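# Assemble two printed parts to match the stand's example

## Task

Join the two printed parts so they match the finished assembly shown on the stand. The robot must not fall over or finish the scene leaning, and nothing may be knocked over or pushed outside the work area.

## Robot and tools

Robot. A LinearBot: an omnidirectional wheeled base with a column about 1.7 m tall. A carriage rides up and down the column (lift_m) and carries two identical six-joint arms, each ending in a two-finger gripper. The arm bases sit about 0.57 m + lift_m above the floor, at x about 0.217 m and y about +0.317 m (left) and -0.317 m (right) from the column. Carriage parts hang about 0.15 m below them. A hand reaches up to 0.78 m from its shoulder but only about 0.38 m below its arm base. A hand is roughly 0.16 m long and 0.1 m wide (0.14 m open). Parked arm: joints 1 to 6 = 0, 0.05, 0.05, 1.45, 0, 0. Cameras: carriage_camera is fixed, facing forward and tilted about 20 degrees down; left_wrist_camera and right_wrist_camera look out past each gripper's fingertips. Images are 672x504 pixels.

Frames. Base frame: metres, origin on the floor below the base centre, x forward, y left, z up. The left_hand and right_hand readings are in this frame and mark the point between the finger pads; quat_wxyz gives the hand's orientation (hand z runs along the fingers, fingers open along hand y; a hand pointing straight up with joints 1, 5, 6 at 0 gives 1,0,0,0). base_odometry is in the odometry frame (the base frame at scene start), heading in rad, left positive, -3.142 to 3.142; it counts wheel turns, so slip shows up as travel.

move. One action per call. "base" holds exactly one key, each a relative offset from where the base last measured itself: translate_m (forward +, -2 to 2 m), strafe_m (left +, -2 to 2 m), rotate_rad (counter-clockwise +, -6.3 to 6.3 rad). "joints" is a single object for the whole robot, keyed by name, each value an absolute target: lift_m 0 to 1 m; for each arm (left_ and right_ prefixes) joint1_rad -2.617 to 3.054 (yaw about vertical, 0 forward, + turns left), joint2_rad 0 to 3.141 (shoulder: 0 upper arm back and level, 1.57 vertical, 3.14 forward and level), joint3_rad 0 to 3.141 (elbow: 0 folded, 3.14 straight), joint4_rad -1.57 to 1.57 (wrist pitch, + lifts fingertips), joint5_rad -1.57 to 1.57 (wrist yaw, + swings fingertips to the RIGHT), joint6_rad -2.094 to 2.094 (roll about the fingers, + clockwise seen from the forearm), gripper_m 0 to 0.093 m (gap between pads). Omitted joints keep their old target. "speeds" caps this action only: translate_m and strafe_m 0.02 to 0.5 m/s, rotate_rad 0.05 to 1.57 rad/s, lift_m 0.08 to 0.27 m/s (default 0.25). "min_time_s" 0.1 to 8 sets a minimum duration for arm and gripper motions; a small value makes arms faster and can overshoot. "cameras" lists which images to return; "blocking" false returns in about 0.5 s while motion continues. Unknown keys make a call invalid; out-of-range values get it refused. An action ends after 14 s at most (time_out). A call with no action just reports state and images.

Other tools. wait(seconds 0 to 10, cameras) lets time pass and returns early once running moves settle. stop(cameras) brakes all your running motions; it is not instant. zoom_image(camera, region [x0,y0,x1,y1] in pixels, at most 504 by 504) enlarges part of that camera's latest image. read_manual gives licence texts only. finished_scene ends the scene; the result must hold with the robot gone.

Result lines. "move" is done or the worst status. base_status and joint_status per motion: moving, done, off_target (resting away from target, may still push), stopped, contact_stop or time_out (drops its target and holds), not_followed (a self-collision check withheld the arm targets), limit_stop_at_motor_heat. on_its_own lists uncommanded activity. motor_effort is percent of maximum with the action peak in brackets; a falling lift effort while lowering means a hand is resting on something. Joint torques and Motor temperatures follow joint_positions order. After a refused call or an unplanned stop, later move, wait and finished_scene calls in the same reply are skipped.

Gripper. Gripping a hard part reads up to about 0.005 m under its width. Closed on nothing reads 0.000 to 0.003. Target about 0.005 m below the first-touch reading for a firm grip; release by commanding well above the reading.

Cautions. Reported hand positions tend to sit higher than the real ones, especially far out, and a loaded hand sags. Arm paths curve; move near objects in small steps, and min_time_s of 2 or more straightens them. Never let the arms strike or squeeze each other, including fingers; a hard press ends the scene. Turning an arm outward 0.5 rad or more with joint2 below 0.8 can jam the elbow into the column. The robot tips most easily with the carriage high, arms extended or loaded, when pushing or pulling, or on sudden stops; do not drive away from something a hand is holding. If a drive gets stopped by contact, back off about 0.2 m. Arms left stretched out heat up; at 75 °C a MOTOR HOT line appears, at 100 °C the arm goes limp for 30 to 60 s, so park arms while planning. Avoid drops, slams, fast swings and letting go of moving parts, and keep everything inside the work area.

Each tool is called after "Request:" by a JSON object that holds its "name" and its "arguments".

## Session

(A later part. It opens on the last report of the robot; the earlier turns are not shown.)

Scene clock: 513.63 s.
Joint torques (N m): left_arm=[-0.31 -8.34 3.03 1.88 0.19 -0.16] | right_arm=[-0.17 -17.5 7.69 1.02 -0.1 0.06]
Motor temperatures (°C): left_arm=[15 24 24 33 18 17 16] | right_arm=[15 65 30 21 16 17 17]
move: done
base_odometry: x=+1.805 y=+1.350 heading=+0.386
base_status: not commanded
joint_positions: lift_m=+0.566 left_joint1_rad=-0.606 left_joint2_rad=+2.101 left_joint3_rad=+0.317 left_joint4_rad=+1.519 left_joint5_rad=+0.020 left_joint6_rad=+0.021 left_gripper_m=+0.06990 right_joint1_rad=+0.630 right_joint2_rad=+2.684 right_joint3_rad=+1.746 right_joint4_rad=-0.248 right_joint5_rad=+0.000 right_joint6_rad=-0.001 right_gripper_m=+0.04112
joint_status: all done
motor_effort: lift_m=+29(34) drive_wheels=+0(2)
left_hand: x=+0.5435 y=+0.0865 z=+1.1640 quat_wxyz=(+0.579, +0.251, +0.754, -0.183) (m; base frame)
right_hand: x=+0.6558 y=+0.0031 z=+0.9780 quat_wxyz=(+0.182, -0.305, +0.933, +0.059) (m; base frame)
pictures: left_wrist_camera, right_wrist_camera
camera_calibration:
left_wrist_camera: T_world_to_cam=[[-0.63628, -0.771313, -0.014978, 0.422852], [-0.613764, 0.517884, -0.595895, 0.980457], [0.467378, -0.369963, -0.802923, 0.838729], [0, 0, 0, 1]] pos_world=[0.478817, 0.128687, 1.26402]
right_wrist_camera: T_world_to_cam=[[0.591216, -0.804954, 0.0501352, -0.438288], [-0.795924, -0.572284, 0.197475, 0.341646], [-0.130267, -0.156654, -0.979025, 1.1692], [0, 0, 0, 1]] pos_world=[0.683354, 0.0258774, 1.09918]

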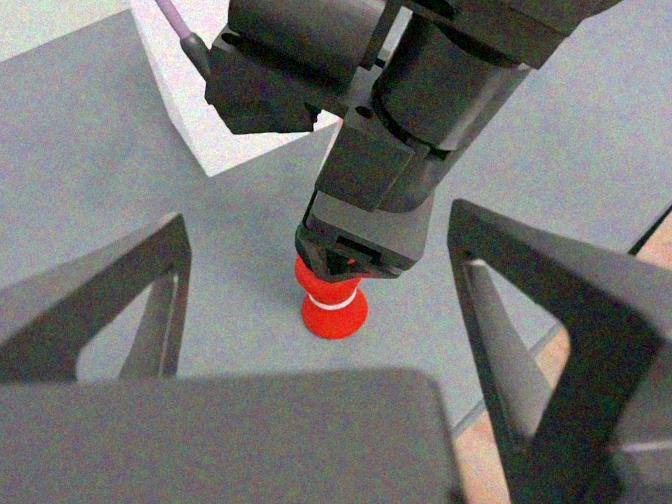

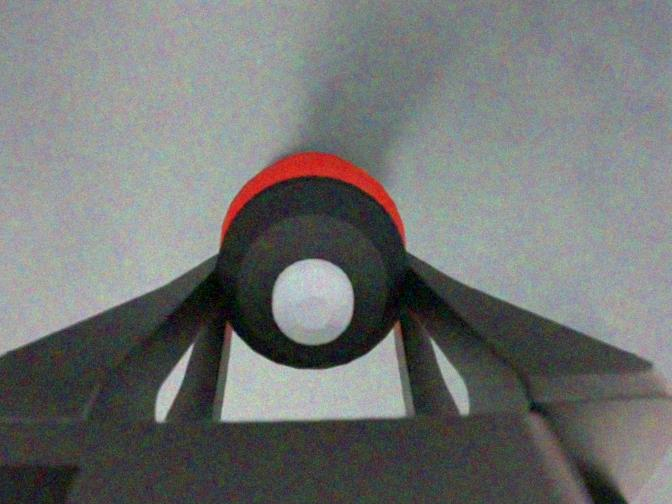

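Request:
{"name": "move", "arguments": {"joints": {"lift_m": 0.588}, "speeds": {"lift_m": 0.08}}}

Request:
{"name": "move", "arguments": {"joints": {"right_joint2_rad": 2.666, "right_joint3_rad": 1.728, "right_joint4_rad": -0.229}}}

Request:
{"name": "move", "arguments": {"joints": {"lift_m": 0.568}, "speeds": {"lift_m": 0.08}, "cameras": ["right_wrist_camera","left_wrist_camera"]}}

Request:
{"name": "zoom_image", "arguments": {"camera": "right_wrist_camera", "region": [200, 120, 430, 380]}}

Request:
{"name": "zoom_image", "arguments": {"camera": "left_wrist_camera", "region": [230, 160, 430, 380]}}

Scene clock: 527.93 s.
Joint torques (N m): left_arm=[-0.31 -8.32 3.04 1.87 0.17 -0.16] | right_arm=[-0.17 -17.61 7.66 1 -0.09 0.06]
Motor temperatures (°C): left_arm=[15 24 24 34 18 17 16] | right_arm=[15 66 30 21 16 17 17]
move: done
base_odometry: x=+1.805 y=+1.350 heading=+0.386
base_status: not commanded
joint_positions: lift_m=+0.588 left_joint1_rad=-0.606 left_joint2_rad=+2.102 left_joint3_rad=+0.317 left_joint4_rad=+1.520 left_joint5_rad=+0.020 left_joint6_rad=+0.021 left_gripper_m=+0.06990 right_joint1_rad=+0.630 right_joint2_rad=+2.685 right_joint3_rad=+1.746 right_joint4_rad=-0.248 right_joint5_rad=+0.000 right_joint6_rad=-0.001 right_gripper_m=+0.04112
joint_status: all done
motor_effort: lift_m=+35(43) drive_wheels=+0(0)
left_hand: x=+0.5435 y=+0.0865 z=+1.1857 quat_wxyz=(+0.579, +0.251, +0.754, -0.183) (m; base frame)
right_hand: x=+0.6557 y=+0.0030 z=+0.9991 quat_wxyz=(+0.181, -0.305, +0.933, +0.059) (m; base frame)
pictures: none

Scene clock: 528.40 s.
Joint torques (N m): left_arm=[-0.38 -8.35 3.02 1.86 0.19 -0.15] | right_arm=[-0.17 -19.02 4.98 1.11 -0.09 0.06]
Motor temperatures (°C): left_arm=[15 24 24 34 18 17 16] | right_arm=[15 66 30 21 16 17 17]
move: done
base_odometry: x=+1.805 y=+1.350 heading=+0.386
base_status: not commanded
joint_positions: lift_m=+0.588 left_joint1_rad=-0.606 left_joint2_rad=+2.102 left_joint3_rad=+0.317 left_joint4_rad=+1.520 left_joint5_rad=+0.020 left_joint6_rad=+0.021 left_gripper_m=+0.06990 right_joint1_rad=+0.630 right_joint2_rad=+2.685 right_joint3_rad=+1.746 right_joint4_rad=-0.239 right_joint5_rad=+0.000 right_joint6_rad=-0.001 right_gripper_m=+0.04112
joint_status: all done
motor_effort: lift_m=+35(35) drive_wheels=+0(0)
left_hand: x=+0.5435 y=+0.0865 z=+1.1857 quat_wxyz=(+0.579, +0.251, +0.754, -0.183) (m; base frame)
right_hand: x=+0.6573 y=+0.0042 z=+1.0000 quat_wxyz=(+0.185, -0.304, +0.932, +0.060) (m; base frame)
pictures: none

Scene clock: 529.07 s.
Joint torques (N m): left_arm=[-0.34 -8.36 3.02 1.85 0.21 -0.15] | right_arm=[-0.17 -18.85 5.85 1.07 -0.09 0.06]
Motor temperatures (°C): left_arm=[15 24 24 34 18 17 16] | right_arm=[15 66 30 21 16 17 17]
move: done
base_odometry: x=+1.805 y=+1.350 heading=+0.386
base_status: not commanded
joint_positions: lift_m=+0.568 left_joint1_rad=-0.606 left_joint2_rad=+2.102 left_joint3_rad=+0.317 left_joint4_rad=+1.520 left_joint5_rad=+0.020 left_joint6_rad=+0.021 left_gripper_m=+0.06990 right_joint1_rad=+0.630 right_joint2_rad=+2.684 right_joint3_rad=+1.736 right_joint4_rad=-0.235 right_joint5_rad=+0.000 right_joint6_rad=-0.001 right_gripper_m=+0.04112
joint_status: all done
motor_effort: lift_m=+31(31) drive_wheels=+0(2)
left_hand: x=+0.5435 y=+0.0864 z=+1.1661 quat_wxyz=(+0.580, +0.251, +0.754, -0.183) (m; base frame)
right_hand: x=+0.6552 y=+0.0026 z=+0.9785 quat_wxyz=(+0.183, -0.305, +0.933, +0.059) (m; base frame)
pictures: left_wrist_camera, right_wrist_camera
camera_calibration:
left_wrist_camera: T_world_to_cam=[[-0.636284, -0.771308, -0.0150684, 0.423075], [-0.613237, 0.517542, -0.596733, 0.982449], [0.468064, -0.370451, -0.802298, 0.839315], [0, 0, 0, 1]] pos_world=[0.478816, 0.128787, 1.26602]
right_wrist_camera: T_world_to_cam=[[0.590984, -0.805124, 0.050141, -0.438129], [-0.796533, -0.57259, 0.194101, 0.344481], [-0.127565, -0.15465, -0.979699, 1.1683], [0, 0, 0, 1]] pos_world=[0.682353, 0.0251763, 1.09969]

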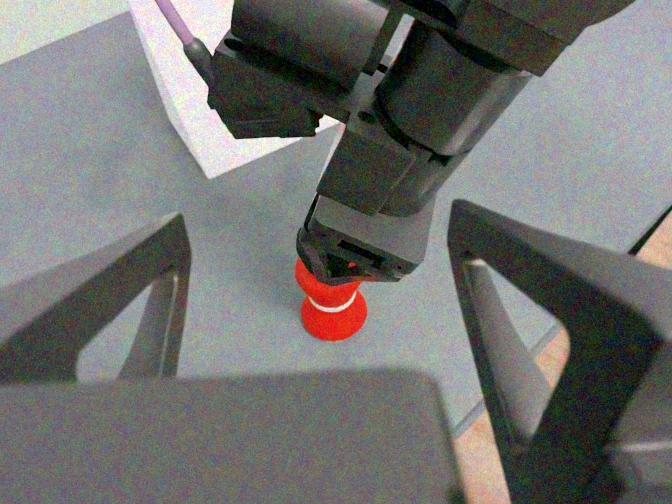

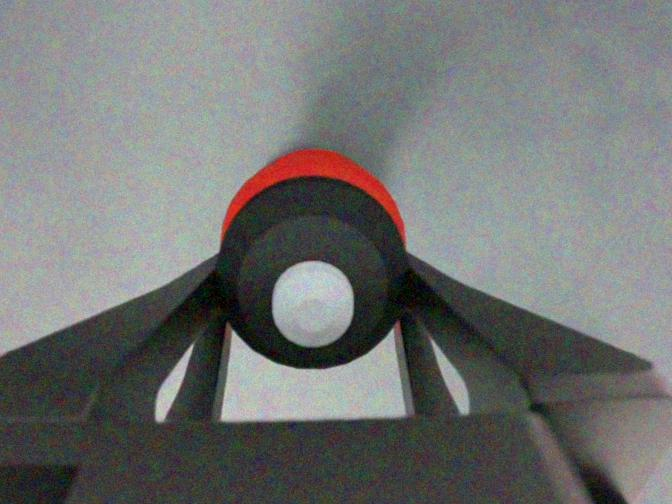

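Scaled by 1.938 from the camera's 672x504 image, which has a finer 960x720 frame.

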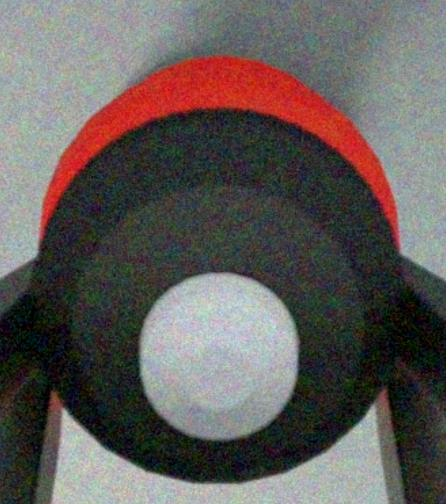

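Scaled by 2.291 from the camera's 672x504 image, which has a finer 960x720 frame.

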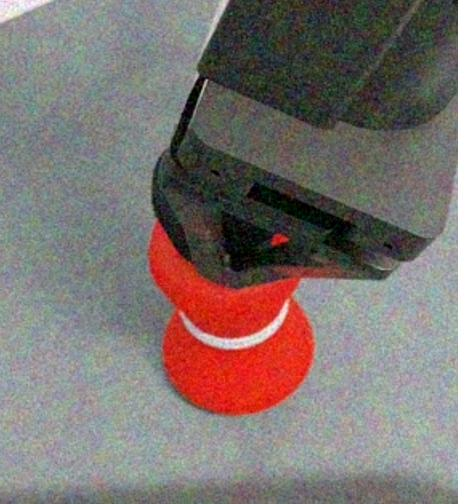

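Request:
{"name": "move", "arguments": {"joints": {"right_joint2_rad": 2.652, "right_joint3_rad": 1.712, "right_joint4_rad": -0.222}, "min_time_s": 1, "cameras": ["right_wrist_camera","left_wrist_camera"]}}

Request:
{"name": "zoom_image", "arguments": {"camera": "right_wrist_camera", "region": [200, 120, 430, 380]}}

Request:
{"name": "zoom_image", "arguments": {"camera": "left_wrist_camera", "region": [230, 160, 430, 380]}}

Scene clock: 536.53 s.
Joint torques (N m): left_arm=[-0.34 -8.34 2.99 1.86 0.19 -0.16] | right_arm=[-0.16 -20.12 5.07 1.08 -0.09 0.07]
Motor temperatures (°C): left_arm=[15 24 24 34 18 17 16] | right_arm=[15 68 29 21 16 17 17]
move: done
base_odometry: x=+1.805 y=+1.350 heading=+0.386
base_status: not commanded
joint_positions: lift_m=+0.568 left_joint1_rad=-0.606 left_joint2_rad=+2.102 left_joint3_rad=+0.317 left_joint4_rad=+1.520 left_joint5_rad=+0.020 left_joint6_rad=+0.021 left_gripper_m=+0.06990 right_joint1_rad=+0.630 right_joint2_rad=+2.683 right_joint3_rad=+1.728 right_joint4_rad=-0.230 right_joint5_rad=+0.000 right_joint6_rad=-0.001 right_gripper_m=+0.04112
joint_status: all done
motor_effort: lift_m=+31(31) drive_wheels=+0(0)
left_hand: x=+0.5435 y=+0.0864 z=+1.1661 quat_wxyz=(+0.580, +0.251, +0.754, -0.183) (m; base frame)
right_hand: x=+0.6538 y=+0.0017 z=+0.9771 quat_wxyz=(+0.182, -0.305, +0.933, +0.059) (m; base frame)
pictures: left_wrist_camera, right_wrist_camera
camera_calibration:
left_wrist_camera: T_world_to_cam=[[-0.636284, -0.771308, -0.0150684, 0.423075], [-0.613237, 0.517542, -0.596733, 0.982449], [0.468064, -0.370451, -0.802298, 0.839315], [0, 0, 0, 1]] pos_world=[0.478816, 0.128787, 1.26602]
right_wrist_camera: T_world_to_cam=[[0.591125, -0.80502, 0.0501382, -0.438169], [-0.796236, -0.572491, 0.195607, 0.341424], [-0.128764, -0.15555, -0.9794, 1.16715], [0, 0, 0, 1]] pos_world=[0.681153, 0.0242768, 1.09829]

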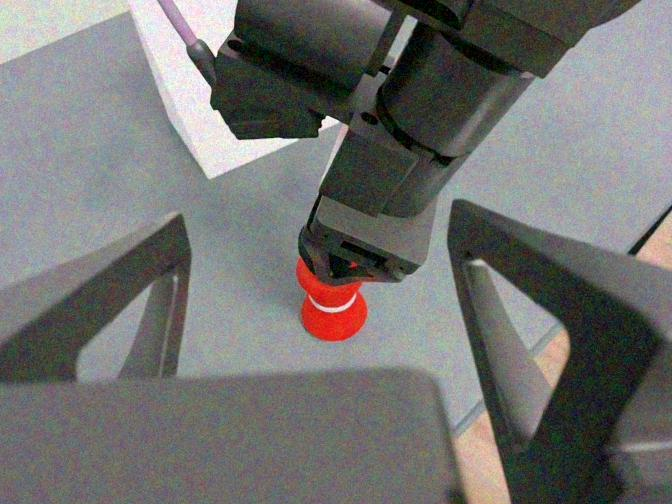

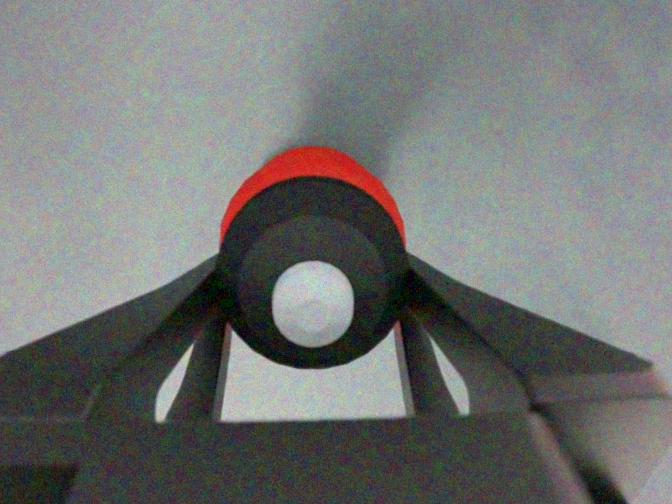

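Scaled by 1.938 from the camera's 672x504 image, which has a finer 960x720 frame.

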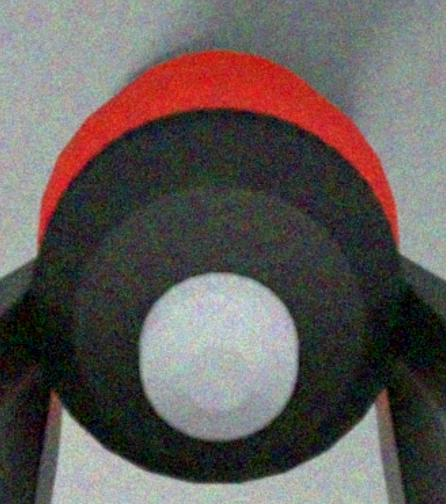

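Scaled by 2.291 from the camera's 672x504 image, which has a finer 960x720 frame.

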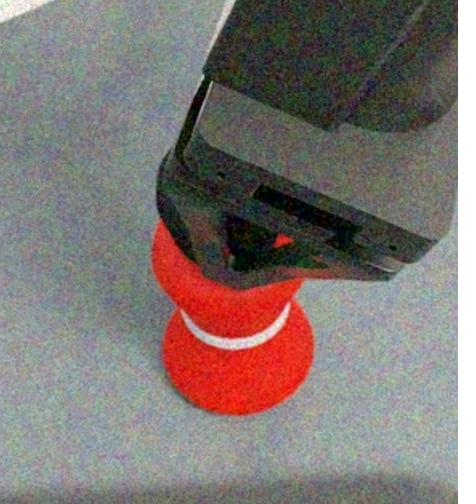

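Request:
{"name": "move", "arguments": {"joints": {"right_joint2_rad": 2.645, "right_joint3_rad": 1.69, "right_joint4_rad": -0.208}, "min_time_s": 1, "cameras": ["right_wrist_camera","left_wrist_camera"]}}

Request:
{"name": "zoom_image", "arguments": {"camera": "right_wrist_camera", "region": [200, 120, 430, 380]}}

Request:
{"name": "zoom_image", "arguments": {"camera": "left_wrist_camera", "region": [230, 160, 430, 380]}}

Scene clock: 543.80 s.
Joint torques (N m): left_arm=[-0.32 -8.38 3.07 1.86 0.2 -0.15] | right_arm=[-0.16 -20.11 4.94 1.01 -0.09 0.07]
Motor temperatures (°C): left_arm=[15 24 24 34 18 17 16] | right_arm=[15 73 28 21 16 17 18]
move: done
base_odometry: x=+1.805 y=+1.350 heading=+0.386
base_status: not commanded
joint_positions: lift_m=+0.568 left_joint1_rad=-0.606 left_joint2_rad=+2.102 left_joint3_rad=+0.317 left_joint4_rad=+1.520 left_joint5_rad=+0.020 left_joint6_rad=+0.021 left_gripper_m=+0.06990 right_joint1_rad=+0.630 right_joint2_rad=+2.677 right_joint3_rad=+1.707 right_joint4_rad=-0.206 right_joint5_rad=+0.000 right_joint6_rad=-0.001 right_gripper_m=+0.04112
joint_status: all done
motor_effort: lift_m=+31(31) drive_wheels=+0(0)
left_hand: x=+0.5435 y=+0.0864 z=+1.1661 quat_wxyz=(+0.580, +0.251, +0.754, -0.183) (m; base frame)
right_hand: x=+0.6529 y=+0.0010 z=+0.9767 quat_wxyz=(+0.187, -0.304, +0.932, +0.061) (m; base frame)
pictures: left_wrist_camera, right_wrist_camera
camera_calibration:
left_wrist_camera: T_world_to_cam=[[-0.636284, -0.771308, -0.0150684, 0.423075], [-0.613237, 0.517542, -0.596733, 0.982449], [0.468064, -0.370451, -0.802298, 0.839315], [0, 0, 0, 1]] pos_world=[0.478816, 0.128787, 1.26602]
right_wrist_camera: T_world_to_cam=[[0.59074, -0.8053, 0.050177, -0.437923], [-0.797619, -0.573456, 0.186952, 0.349725], [-0.121778, -0.150462, -0.981087, 1.16362], [0, 0, 0, 1]] pos_world=[0.67935, 0.0229742, 1.09821]

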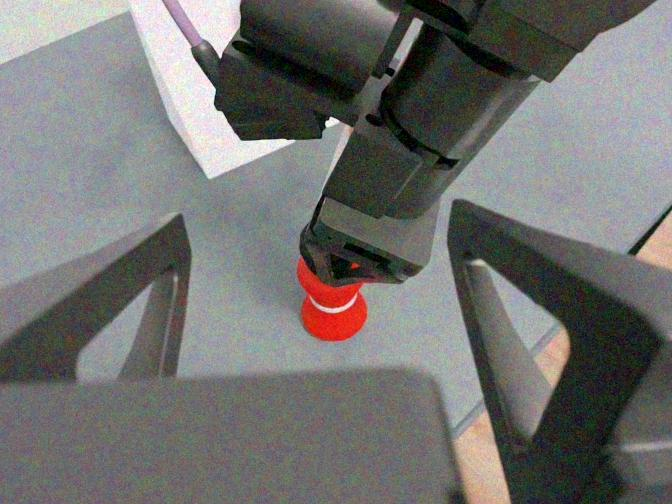

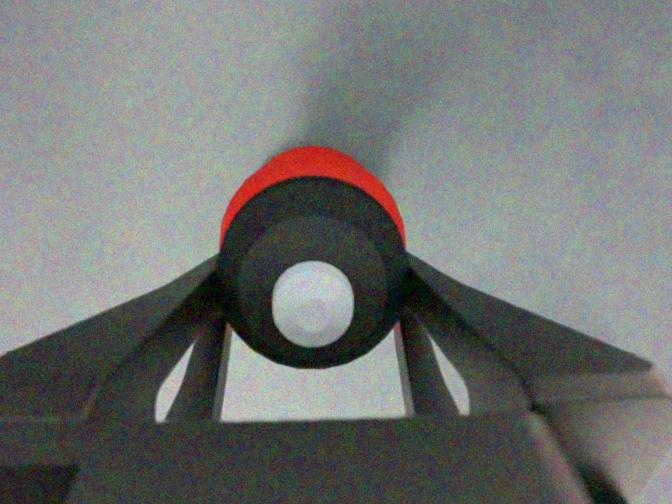

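Scaled by 1.938 from the camera's 672x504 image, which has a finer 960x720 frame.

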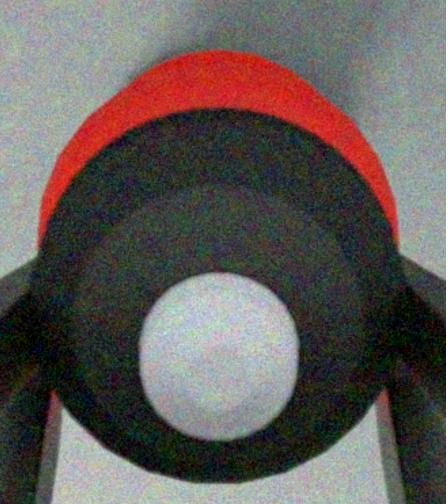

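Scaled by 2.291 from the camera's 672x504 image, which has a finer 960x720 frame.

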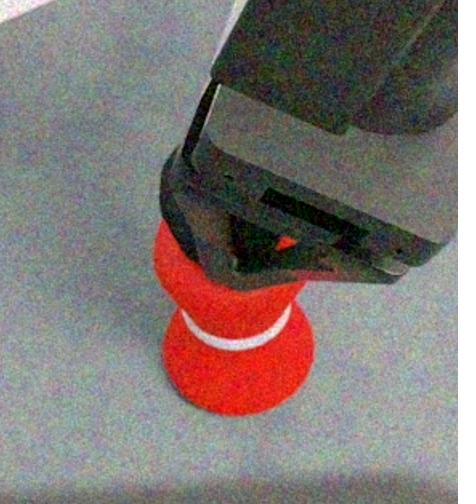

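Request:
{"name": "move", "arguments": {"joints": {"lift_m": 0.556}, "speeds": {"lift_m": 0.08}, "cameras": ["right_wrist_camera","left_wrist_camera"]}}

Request:
{"name": "zoom_image", "arguments": {"camera": "right_wrist_camera", "region": [200, 120, 430, 380]}}

Request:
{"name": "zoom_image", "arguments": {"camera": "left_wrist_camera", "region": [230, 160, 430, 380]}}

Scene clock: 549.93 s.
Joint torques (N m): left_arm=[-0.36 -8.36 3.02 1.87 0.19 -0.15] | right_arm=[-0.18 -17.62 5.11 1.06 -0.09 0.06]
Motor temperatures (°C): left_arm=[15 24 24 34 18 17 16] | right_arm=[15 78 28 21 16 17 18]
move: done
MOTOR HOT: joint 2 (shoulder) of the right arm reports 78 °C; the controller stops that arm at 100 °C. To cool a motor, set the load down, stop pushing, or move to a pose that needs little force.
base_odometry: x=+1.805 y=+1.350 heading=+0.386
base_status: not commanded
joint_positions: lift_m=+0.556 left_joint1_rad=-0.606 left_joint2_rad=+2.102 left_joint3_rad=+0.317 left_joint4_rad=+1.520 left_joint5_rad=+0.020 left_joint6_rad=+0.021 left_gripper_m=+0.06990 right_joint1_rad=+0.630 right_joint2_rad=+2.652 right_joint3_rad=+1.707 right_joint4_rad=-0.208 right_joint5_rad=+0.000 right_joint6_rad=-0.001 right_gripper_m=+0.04112
joint_status: all done
motor_effort: lift_m=+29(30) drive_wheels=+0(0)
left_hand: x=+0.5435 y=+0.0864 z=+1.1542 quat_wxyz=(+0.580, +0.251, +0.754, -0.183) (m; base frame)
right_hand: x=+0.6582 y=+0.0048 z=+0.9779 quat_wxyz=(+0.198, -0.304, +0.930, +0.064) (m; base frame)
pictures: left_wrist_camera, right_wrist_camera
camera_calibration:
left_wrist_camera: T_world_to_cam=[[-0.636284, -0.771308, -0.0150684, 0.422895], [-0.613237, 0.517542, -0.596733, 0.975347], [0.468064, -0.370451, -0.802298, 0.829768], [0, 0, 0, 1]] pos_world=[0.478816, 0.128787, 1.25412]
right_wrist_camera: T_world_to_cam=[[0.589777, -0.806002, 0.0502383, -0.437495], [-0.80097, -0.575893, 0.16369, 0.380885], [-0.103002, -0.13678, -0.985232, 1.15762], [0, 0, 0, 1]] pos_world=[0.68234, 0.0250668, 1.10016]

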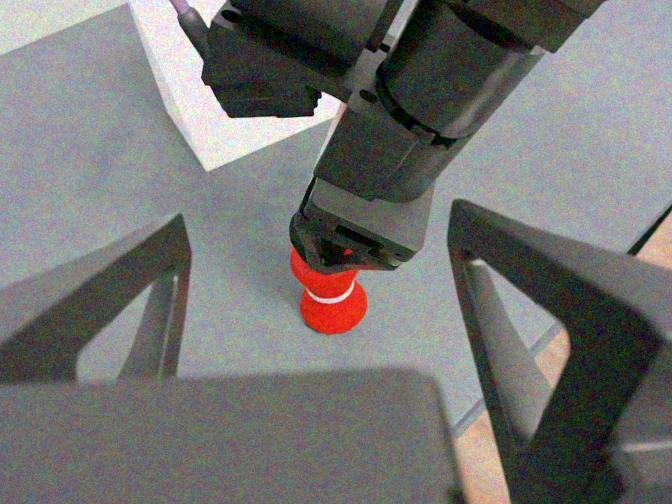

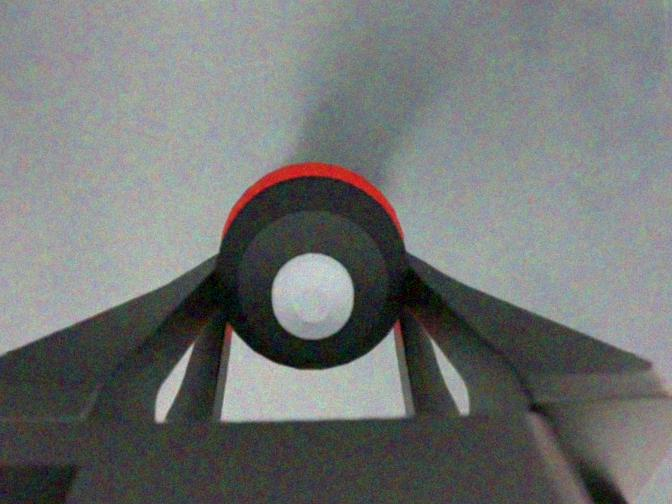

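Scaled by 1.938 from the camera's 672x504 image, which has a finer 960x720 frame.

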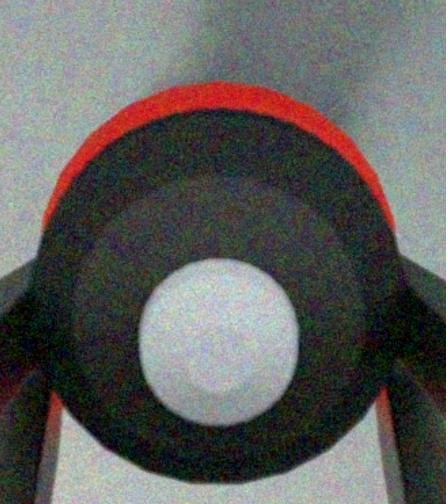

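Scaled by 2.291 from the camera's 672x504 image, which has a finer 960x720 frame.

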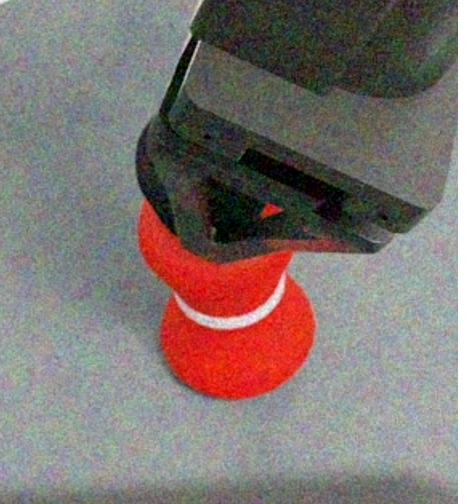

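Request:
{"name": "move", "arguments": {"joints": {"lift_m": 0.567}, "speeds": {"lift_m": 0.08}}}

Request:
{"name": "move", "arguments": {"joints": {"right_gripper_m": 0.05}, "min_time_s": 2, "cameras": ["right_wrist_camera","left_wrist_camera"]}}

Request:
{"name": "zoom_image", "arguments": {"camera": "left_wrist_camera", "region": [230, 160, 430, 380]}}

Scene clock: 560.23 s.
Joint torques (N m): left_arm=[-0.36 -8.27 2.96 1.88 0.2 -0.16] | right_arm=[-0.13 -17.58 5.67 1.07 -0.09 0.06]
Motor temperatures (°C): left_arm=[15 24 24 35 18 17 16] | right_arm=[15 76 28 21 16 17 18]
move: done
MOTOR HOT: still on. Joint 2 (shoulder) of the right arm reports 76 °C.
base_odometry: x=+1.805 y=+1.350 heading=+0.386
base_status: not commanded
joint_positions: lift_m=+0.567 left_joint1_rad=-0.606 left_joint2_rad=+2.102 left_joint3_rad=+0.317 left_joint4_rad=+1.521 left_joint5_rad=+0.020 left_joint6_rad=+0.021 left_gripper_m=+0.06990 right_joint1_rad=+0.630 right_joint2_rad=+2.652 right_joint3_rad=+1.700 right_joint4_rad=-0.212 right_joint5_rad=+0.000 right_joint6_rad=-0.001 right_gripper_m=+0.04112
joint_status: all done
motor_effort: lift_m=+35(42) drive_wheels=+0(0)
left_hand: x=+0.5436 y=+0.0864 z=+1.1648 quat_wxyz=(+0.580, +0.251, +0.753, -0.183) (m; base frame)
right_hand: x=+0.6553 y=+0.0027 z=+0.9860 quat_wxyz=(+0.193, -0.304, +0.931, +0.063) (m; base frame)
pictures: none

Scene clock: 562.53 s.
Joint torques (N m): left_arm=[-0.36 -8.42 3.02 1.87 0.19 -0.15] | right_arm=[-0.16 -17.59 5.64 1.08 -0.1 0.07]
Motor temperatures (°C): left_arm=[15 24 24 35 18 17 16] | right_arm=[15 76 27 21 16 17 17]
move: done
MOTOR HOT: still on. Joint 2 (shoulder) of the right arm reports 76 °C.
base_odometry: x=+1.805 y=+1.350 heading=+0.386
base_status: not commanded
joint_positions: lift_m=+0.567 left_joint1_rad=-0.606 left_joint2_rad=+2.102 left_joint3_rad=+0.317 left_joint4_rad=+1.521 left_joint5_rad=+0.020 left_joint6_rad=+0.021 left_gripper_m=+0.06990 right_joint1_rad=+0.630 right_joint2_rad=+2.652 right_joint3_rad=+1.700 right_joint4_rad=-0.212 right_joint5_rad=+0.000 right_joint6_rad=-0.001 right_gripper_m=+0.04987
joint_status: all done
motor_effort: lift_m=+35(35) drive_wheels=+0(0)
left_hand: x=+0.5436 y=+0.0864 z=+1.1648 quat_wxyz=(+0.580, +0.251, +0.753, -0.183) (m; base frame)
right_hand: x=+0.6553 y=+0.0027 z=+0.9860 quat_wxyz=(+0.193, -0.304, +0.931, +0.063) (m; base frame)
pictures: left_wrist_camera, right_wrist_camera
camera_calibration:
left_wrist_camera: T_world_to_cam=[[-0.636293, -0.771299, -0.015129, 0.423135], [-0.612989, 0.517405, -0.597107, 0.982043], [0.468376, -0.370661, -0.802019, 0.837796], [0, 0, 0, 1]] pos_world=[0.478816, 0.128787, 1.26472]
right_wrist_camera: T_world_to_cam=[[0.590223, -0.805677, 0.0502148, -0.438097], [-0.799505, -0.574843, 0.174205, 0.364675], [-0.111487, -0.142967, -0.983428, 1.16884], [0, 0, 0, 1]] pos_world=[0.680444, 0.0237703, 1.10794]

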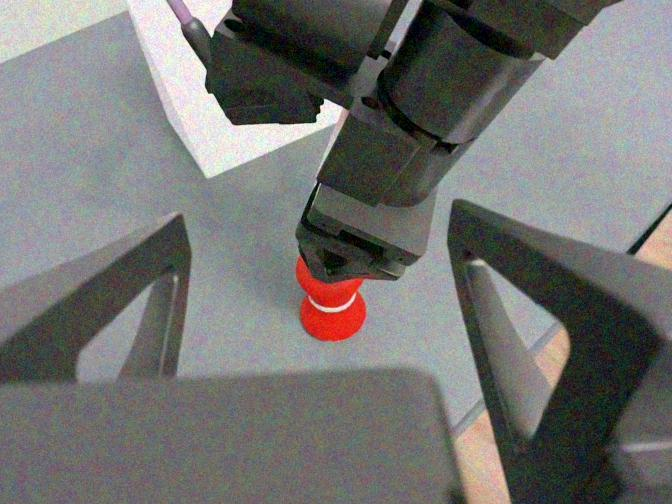

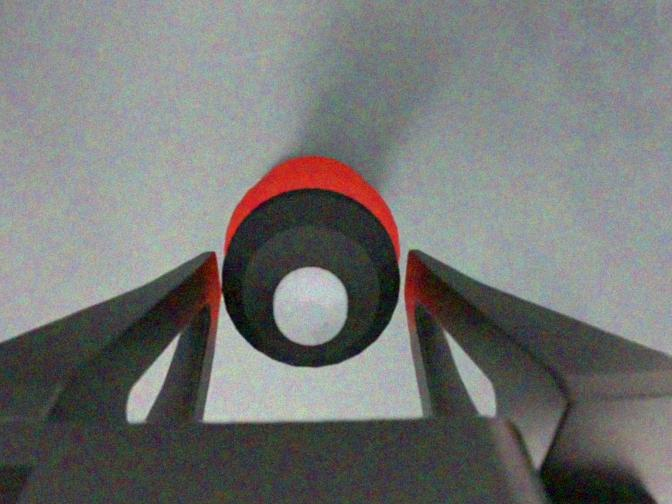

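Scaled by 2.291 from the camera's 672x504 image, which has a finer 960x720 frame.

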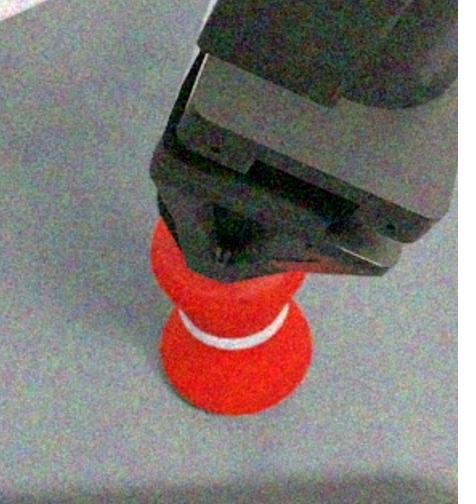

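Request:
{"name": "move", "arguments": {"joints": {"right_gripper_m": 0.075}, "min_time_s": 1.5}}

Request:
{"name": "move", "arguments": {"joints": {"lift_m": 0.7}, "speeds": {"lift_m": 0.1}, "cameras": ["all"]}}

Request:
{"name": "zoom_image", "arguments": {"camera": "left_wrist_camera", "region": [230, 250, 430, 400]}}

Request:
{"name": "zoom_image", "arguments": {"camera": "carriage_camera", "region": [310, 370, 400, 460]}}

Scene clock: 568.80 s.
Joint torques (N m): left_arm=[-0.35 -8.39 3.03 1.87 0.19 -0.16] | right_arm=[-0.17 -17.59 5.65 1.08 -0.09 0.06]
Motor temperatures (°C): left_arm=[15 24 24 35 18 17 16] | right_arm=[15 75 27 21 16 17 17]
move: done
MOTOR HOT: still on. Joint 2 (shoulder) of the right arm reports 75 °C.
base_odometry: x=+1.805 y=+1.350 heading=+0.386
base_status: not commanded
joint_positions: lift_m=+0.567 left_joint1_rad=-0.606 left_joint2_rad=+2.102 left_joint3_rad=+0.317 left_joint4_rad=+1.521 left_joint5_rad=+0.020 left_joint6_rad=+0.021 left_gripper_m=+0.06990 right_joint1_rad=+0.630 right_joint2_rad=+2.652 right_joint3_rad=+1.700 right_joint4_rad=-0.212 right_joint5_rad=+0.000 right_joint6_rad=-0.001 right_gripper_m=+0.07486
joint_status: all done
motor_effort: lift_m=+35(35) drive_wheels=+0(0)
left_hand: x=+0.5436 y=+0.0864 z=+1.1648 quat_wxyz=(+0.580, +0.251, +0.753, -0.183) (m; base frame)
right_hand: x=+0.6553 y=+0.0027 z=+0.9860 quat_wxyz=(+0.193, -0.304, +0.931, +0.063) (m; base frame)
pictures: none

Scene clock: 570.53 s.
Joint torques (N m): left_arm=[-0.36 -8.4 3.02 1.84 0.21 -0.16] | right_arm=[-0.16 -17.57 5.85 1.06 -0.09 0.07]
Motor temperatures (°C): left_arm=[15 24 24 35 18 17 16] | right_arm=[15 75 27 21 16 17 17]
move: done
MOTOR HOT: still on. Joint 2 (shoulder) of the right arm reports 75 °C.
base_odometry: x=+1.805 y=+1.350 heading=+0.386
base_status: not commanded
joint_positions: lift_m=+0.700 left_joint1_rad=-0.606 left_joint2_rad=+2.102 left_joint3_rad=+0.317 left_joint4_rad=+1.522 left_joint5_rad=+0.020 left_joint6_rad=+0.021 left_gripper_m=+0.06990 right_joint1_rad=+0.630 right_joint2_rad=+2.652 right_joint3_rad=+1.697 right_joint4_rad=-0.207 right_joint5_rad=+0.000 right_joint6_rad=-0.001 right_gripper_m=+0.07486
joint_status: all done
motor_effort: lift_m=+34(44) drive_wheels=+0(0)
left_hand: x=+0.5436 y=+0.0864 z=+1.2982 quat_wxyz=(+0.580, +0.251, +0.753, -0.183) (m; base frame)
right_hand: x=+0.6552 y=+0.0026 z=+1.1186 quat_wxyz=(+0.193, -0.304, +0.931, +0.063) (m; base frame)
pictures: carriage_camera, left_wrist_camera, right_wrist_camera
camera_calibration:
carriage_camera: T_world_to_cam=[[0.0182024, -0.998467, -0.0522633, 0.0805485], [-0.344029, 0.0428255, -0.937982, 1.628], [0.938783, 0.0350536, -0.342722, 0.461009], [0, 0, 0, 1]] pos_world=[0.125826, -0.00545492, 1.68924]
left_wrist_camera: T_world_to_cam=[[-0.636258, -0.771327, -0.0151815, 0.425148], [-0.612501, 0.517014, -0.597945, 1.06256], [0.46906, -0.371149, -0.801393, 0.943612], [0, 0, 0, 1]] pos_world=[0.478715, 0.128788, 1.39801]
right_wrist_camera: T_world_to_cam=[[0.590129, -0.805746, 0.0502069, -0.444729], [-0.799739, -0.574968, 0.172713, 0.343295], [-0.110295, -0.142075, -0.983692, 1.29878], [0, 0, 0, 1]] pos_world=[0.680244, 0.0235698, 1.24064]

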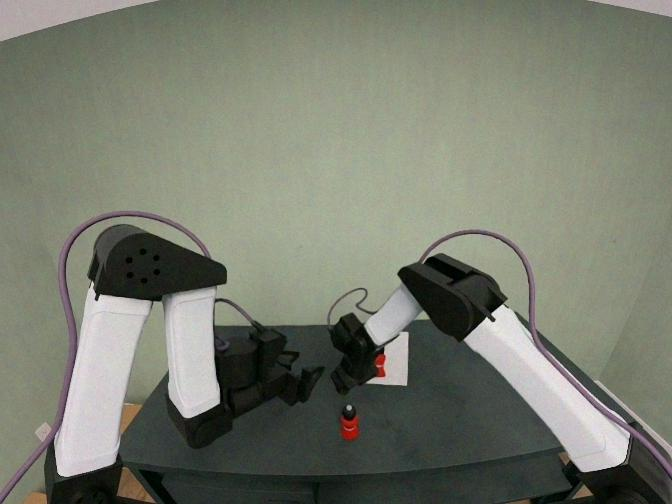

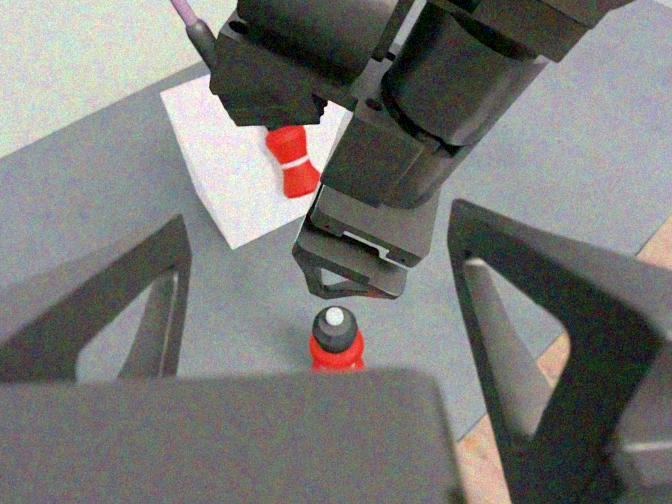

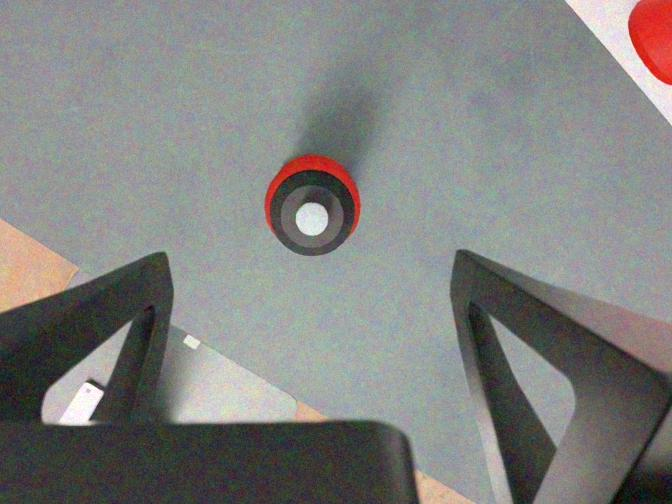

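Scaled by 2.520 from the camera's 672x504 image, which has a finer 960x720 frame.

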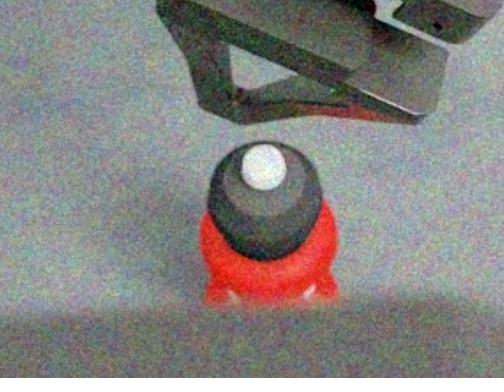

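Scaled by 5.600 from the camera's 672x504 image, which has a finer 960x720 frame.

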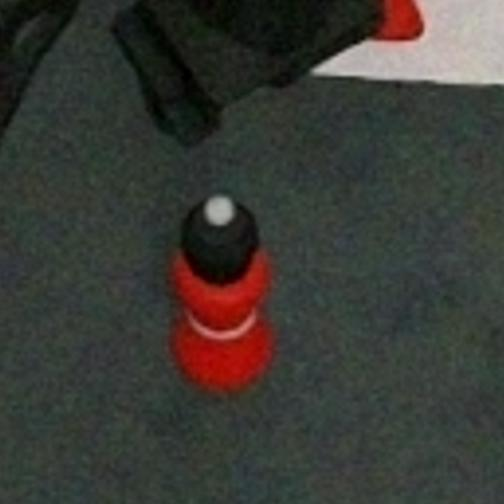

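Request:
{"name": "move", "arguments": {"joints": {"right_joint1_rad": 0.3, "right_joint2_rad": 1.2, "right_joint3_rad": 0.5, "right_joint4_rad": 1.0, "left_joint4_rad": 1.2, "left_joint2_rad": 1.95}, "min_time_s": 2, "cameras": ["all"]}}

Request:
{"name": "zoom_image", "arguments": {"camera": "left_wrist_camera", "region": [220, 40, 440, 260]}}

Request:
{"name": "zoom_image", "arguments": {"camera": "carriage_camera", "region": [320, 310, 440, 460]}}

Scene clock: 578.57 s.
Joint torques (N m): left_arm=[-0.35 -10.06 3.84 1.71 0.19 -0.15] | right_arm=[-0.29 -6.08 6.82 1.83 -0.09 0.06]
Motor temperatures (°C): left_arm=[15 25 24 35 18 17 16] | right_arm=[15 74 27 21 16 17 17]
move: done
MOTOR HOT: still on. Joint 2 (shoulder) of the right arm reports 74 °C.
base_odometry: x=+1.805 y=+1.350 heading=+0.386
base_status: not commanded
joint_positions: lift_m=+0.700 left_joint1_rad=-0.606 left_joint2_rad=+1.975 left_joint3_rad=+0.317 left_joint4_rad=+1.212 left_joint5_rad=+0.020 left_joint6_rad=+0.021 left_gripper_m=+0.06990 right_joint1_rad=+0.305 right_joint2_rad=+1.212 right_joint3_rad=+0.516 right_joint4_rad=+0.992 right_joint5_rad=+0.000 right_joint6_rad=-0.001 right_gripper_m=+0.07486
joint_status: all done
motor_effort: lift_m=+34(34) drive_wheels=+0(2)
left_hand: x=+0.5323 y=+0.0943 z=+1.2735 quat_wxyz=(+0.508, +0.266, +0.803, -0.162) (m; base frame)
right_hand: x=+0.5900 y=-0.1994 z=+1.5956 quat_wxyz=(+0.794, -0.091, +0.588, +0.122) (m; base frame)
pictures: carriage_camera, left_wrist_camera, right_wrist_camera
camera_calibration:
carriage_camera: T_world_to_cam=[[0.0182024, -0.998467, -0.0522633, 0.0805485], [-0.344029, 0.0428255, -0.937982, 1.628], [0.938783, 0.0350536, -0.342722, 0.461009], [0, 0, 0, 1]] pos_world=[0.125826, -0.00545492, 1.68924]
left_wrist_camera: T_world_to_cam=[[-0.63734, -0.770582, 0.000397048, 0.404272], [-0.691195, 0.571452, -0.442371, 0.875405], [0.340656, -0.282215, -0.896832, 1.11351], [0, 0, 0, 1]] pos_world=[0.483409, 0.125523, 1.38573]
right_wrist_camera: T_world_to_cam=[[0.252657, -0.967524, 0.00782886, -0.358512], [-0.272096, -0.0788146, -0.959037, 1.68607], [0.928509, 0.240177, -0.283172, 0.0776206], [0, 0, 0, 1]] pos_world=[0.477283, -0.232624, 1.64179]

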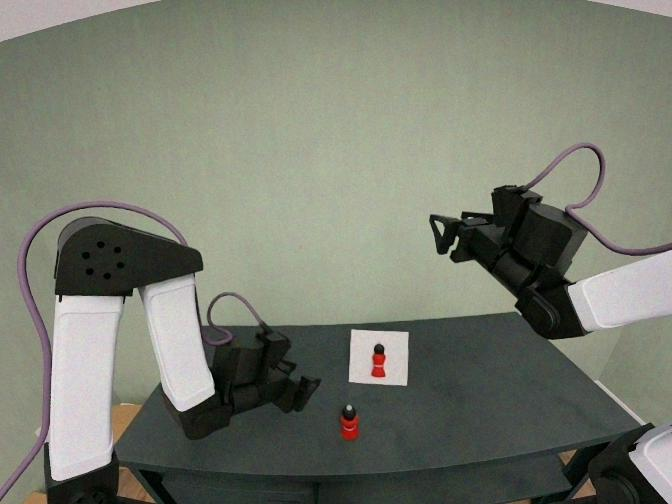

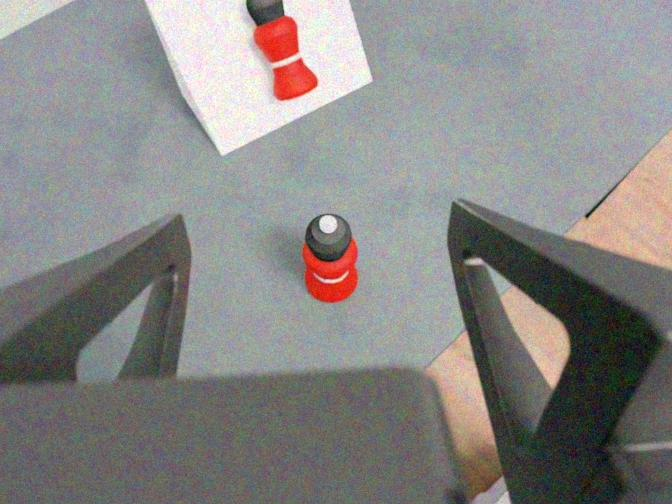

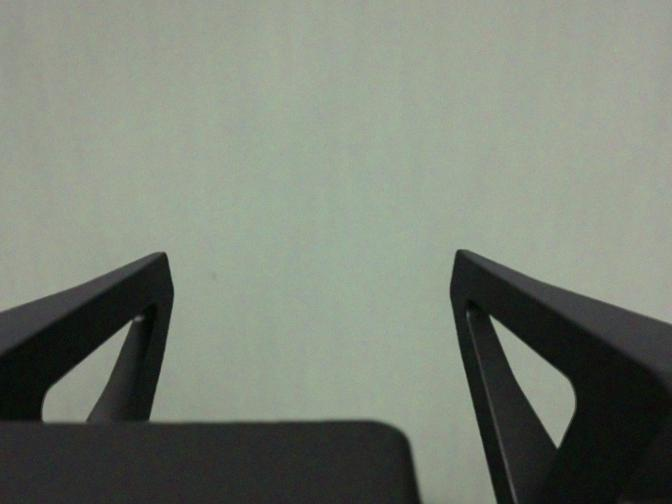

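Scaled by 2.291 from the camera's 672x504 image, which has a finer 960x720 frame.

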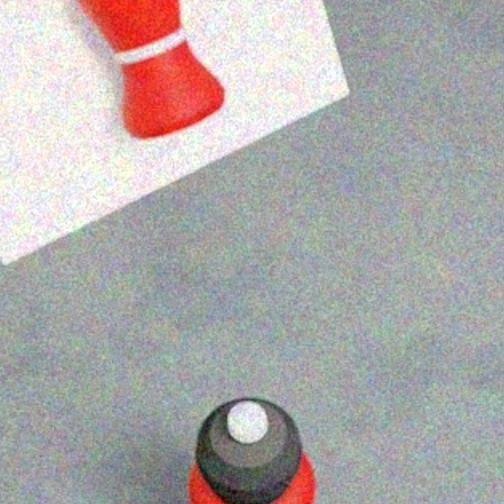

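Scaled by 3.360 from the camera's 672x504 image, which has a finer 960x720 frame.

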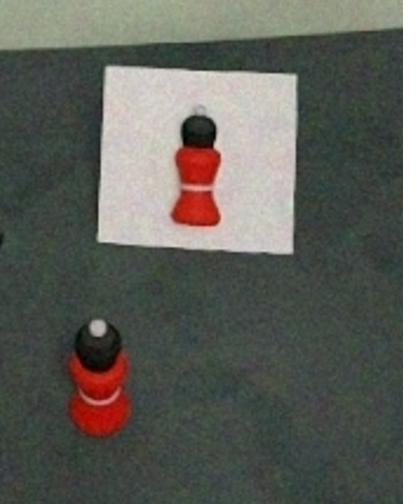

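Request:
{"name": "zoom_image", "arguments": {"camera": "left_wrist_camera", "region": [280, 190, 380, 310]}}

Request:
{"name": "zoom_image", "arguments": {"camera": "carriage_camera", "region": [325, 390, 375, 450]}}

Scaled by 4.200 from the camera's 672x504 image, which has a finer 960x720 frame.

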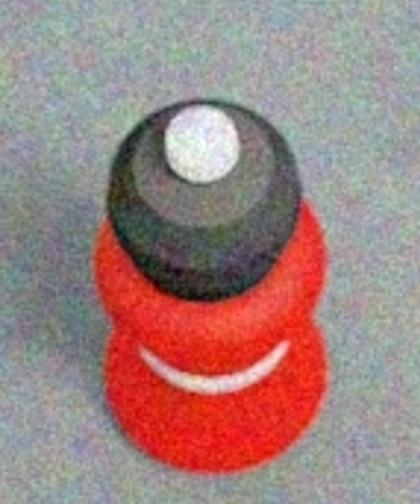

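Scaled by 8.400 from the camera's 672x504 image, which has a finer 960x720 frame.

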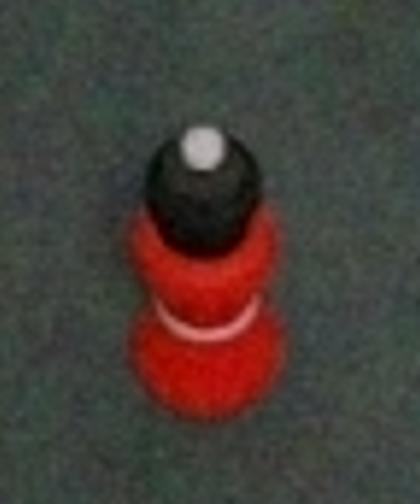

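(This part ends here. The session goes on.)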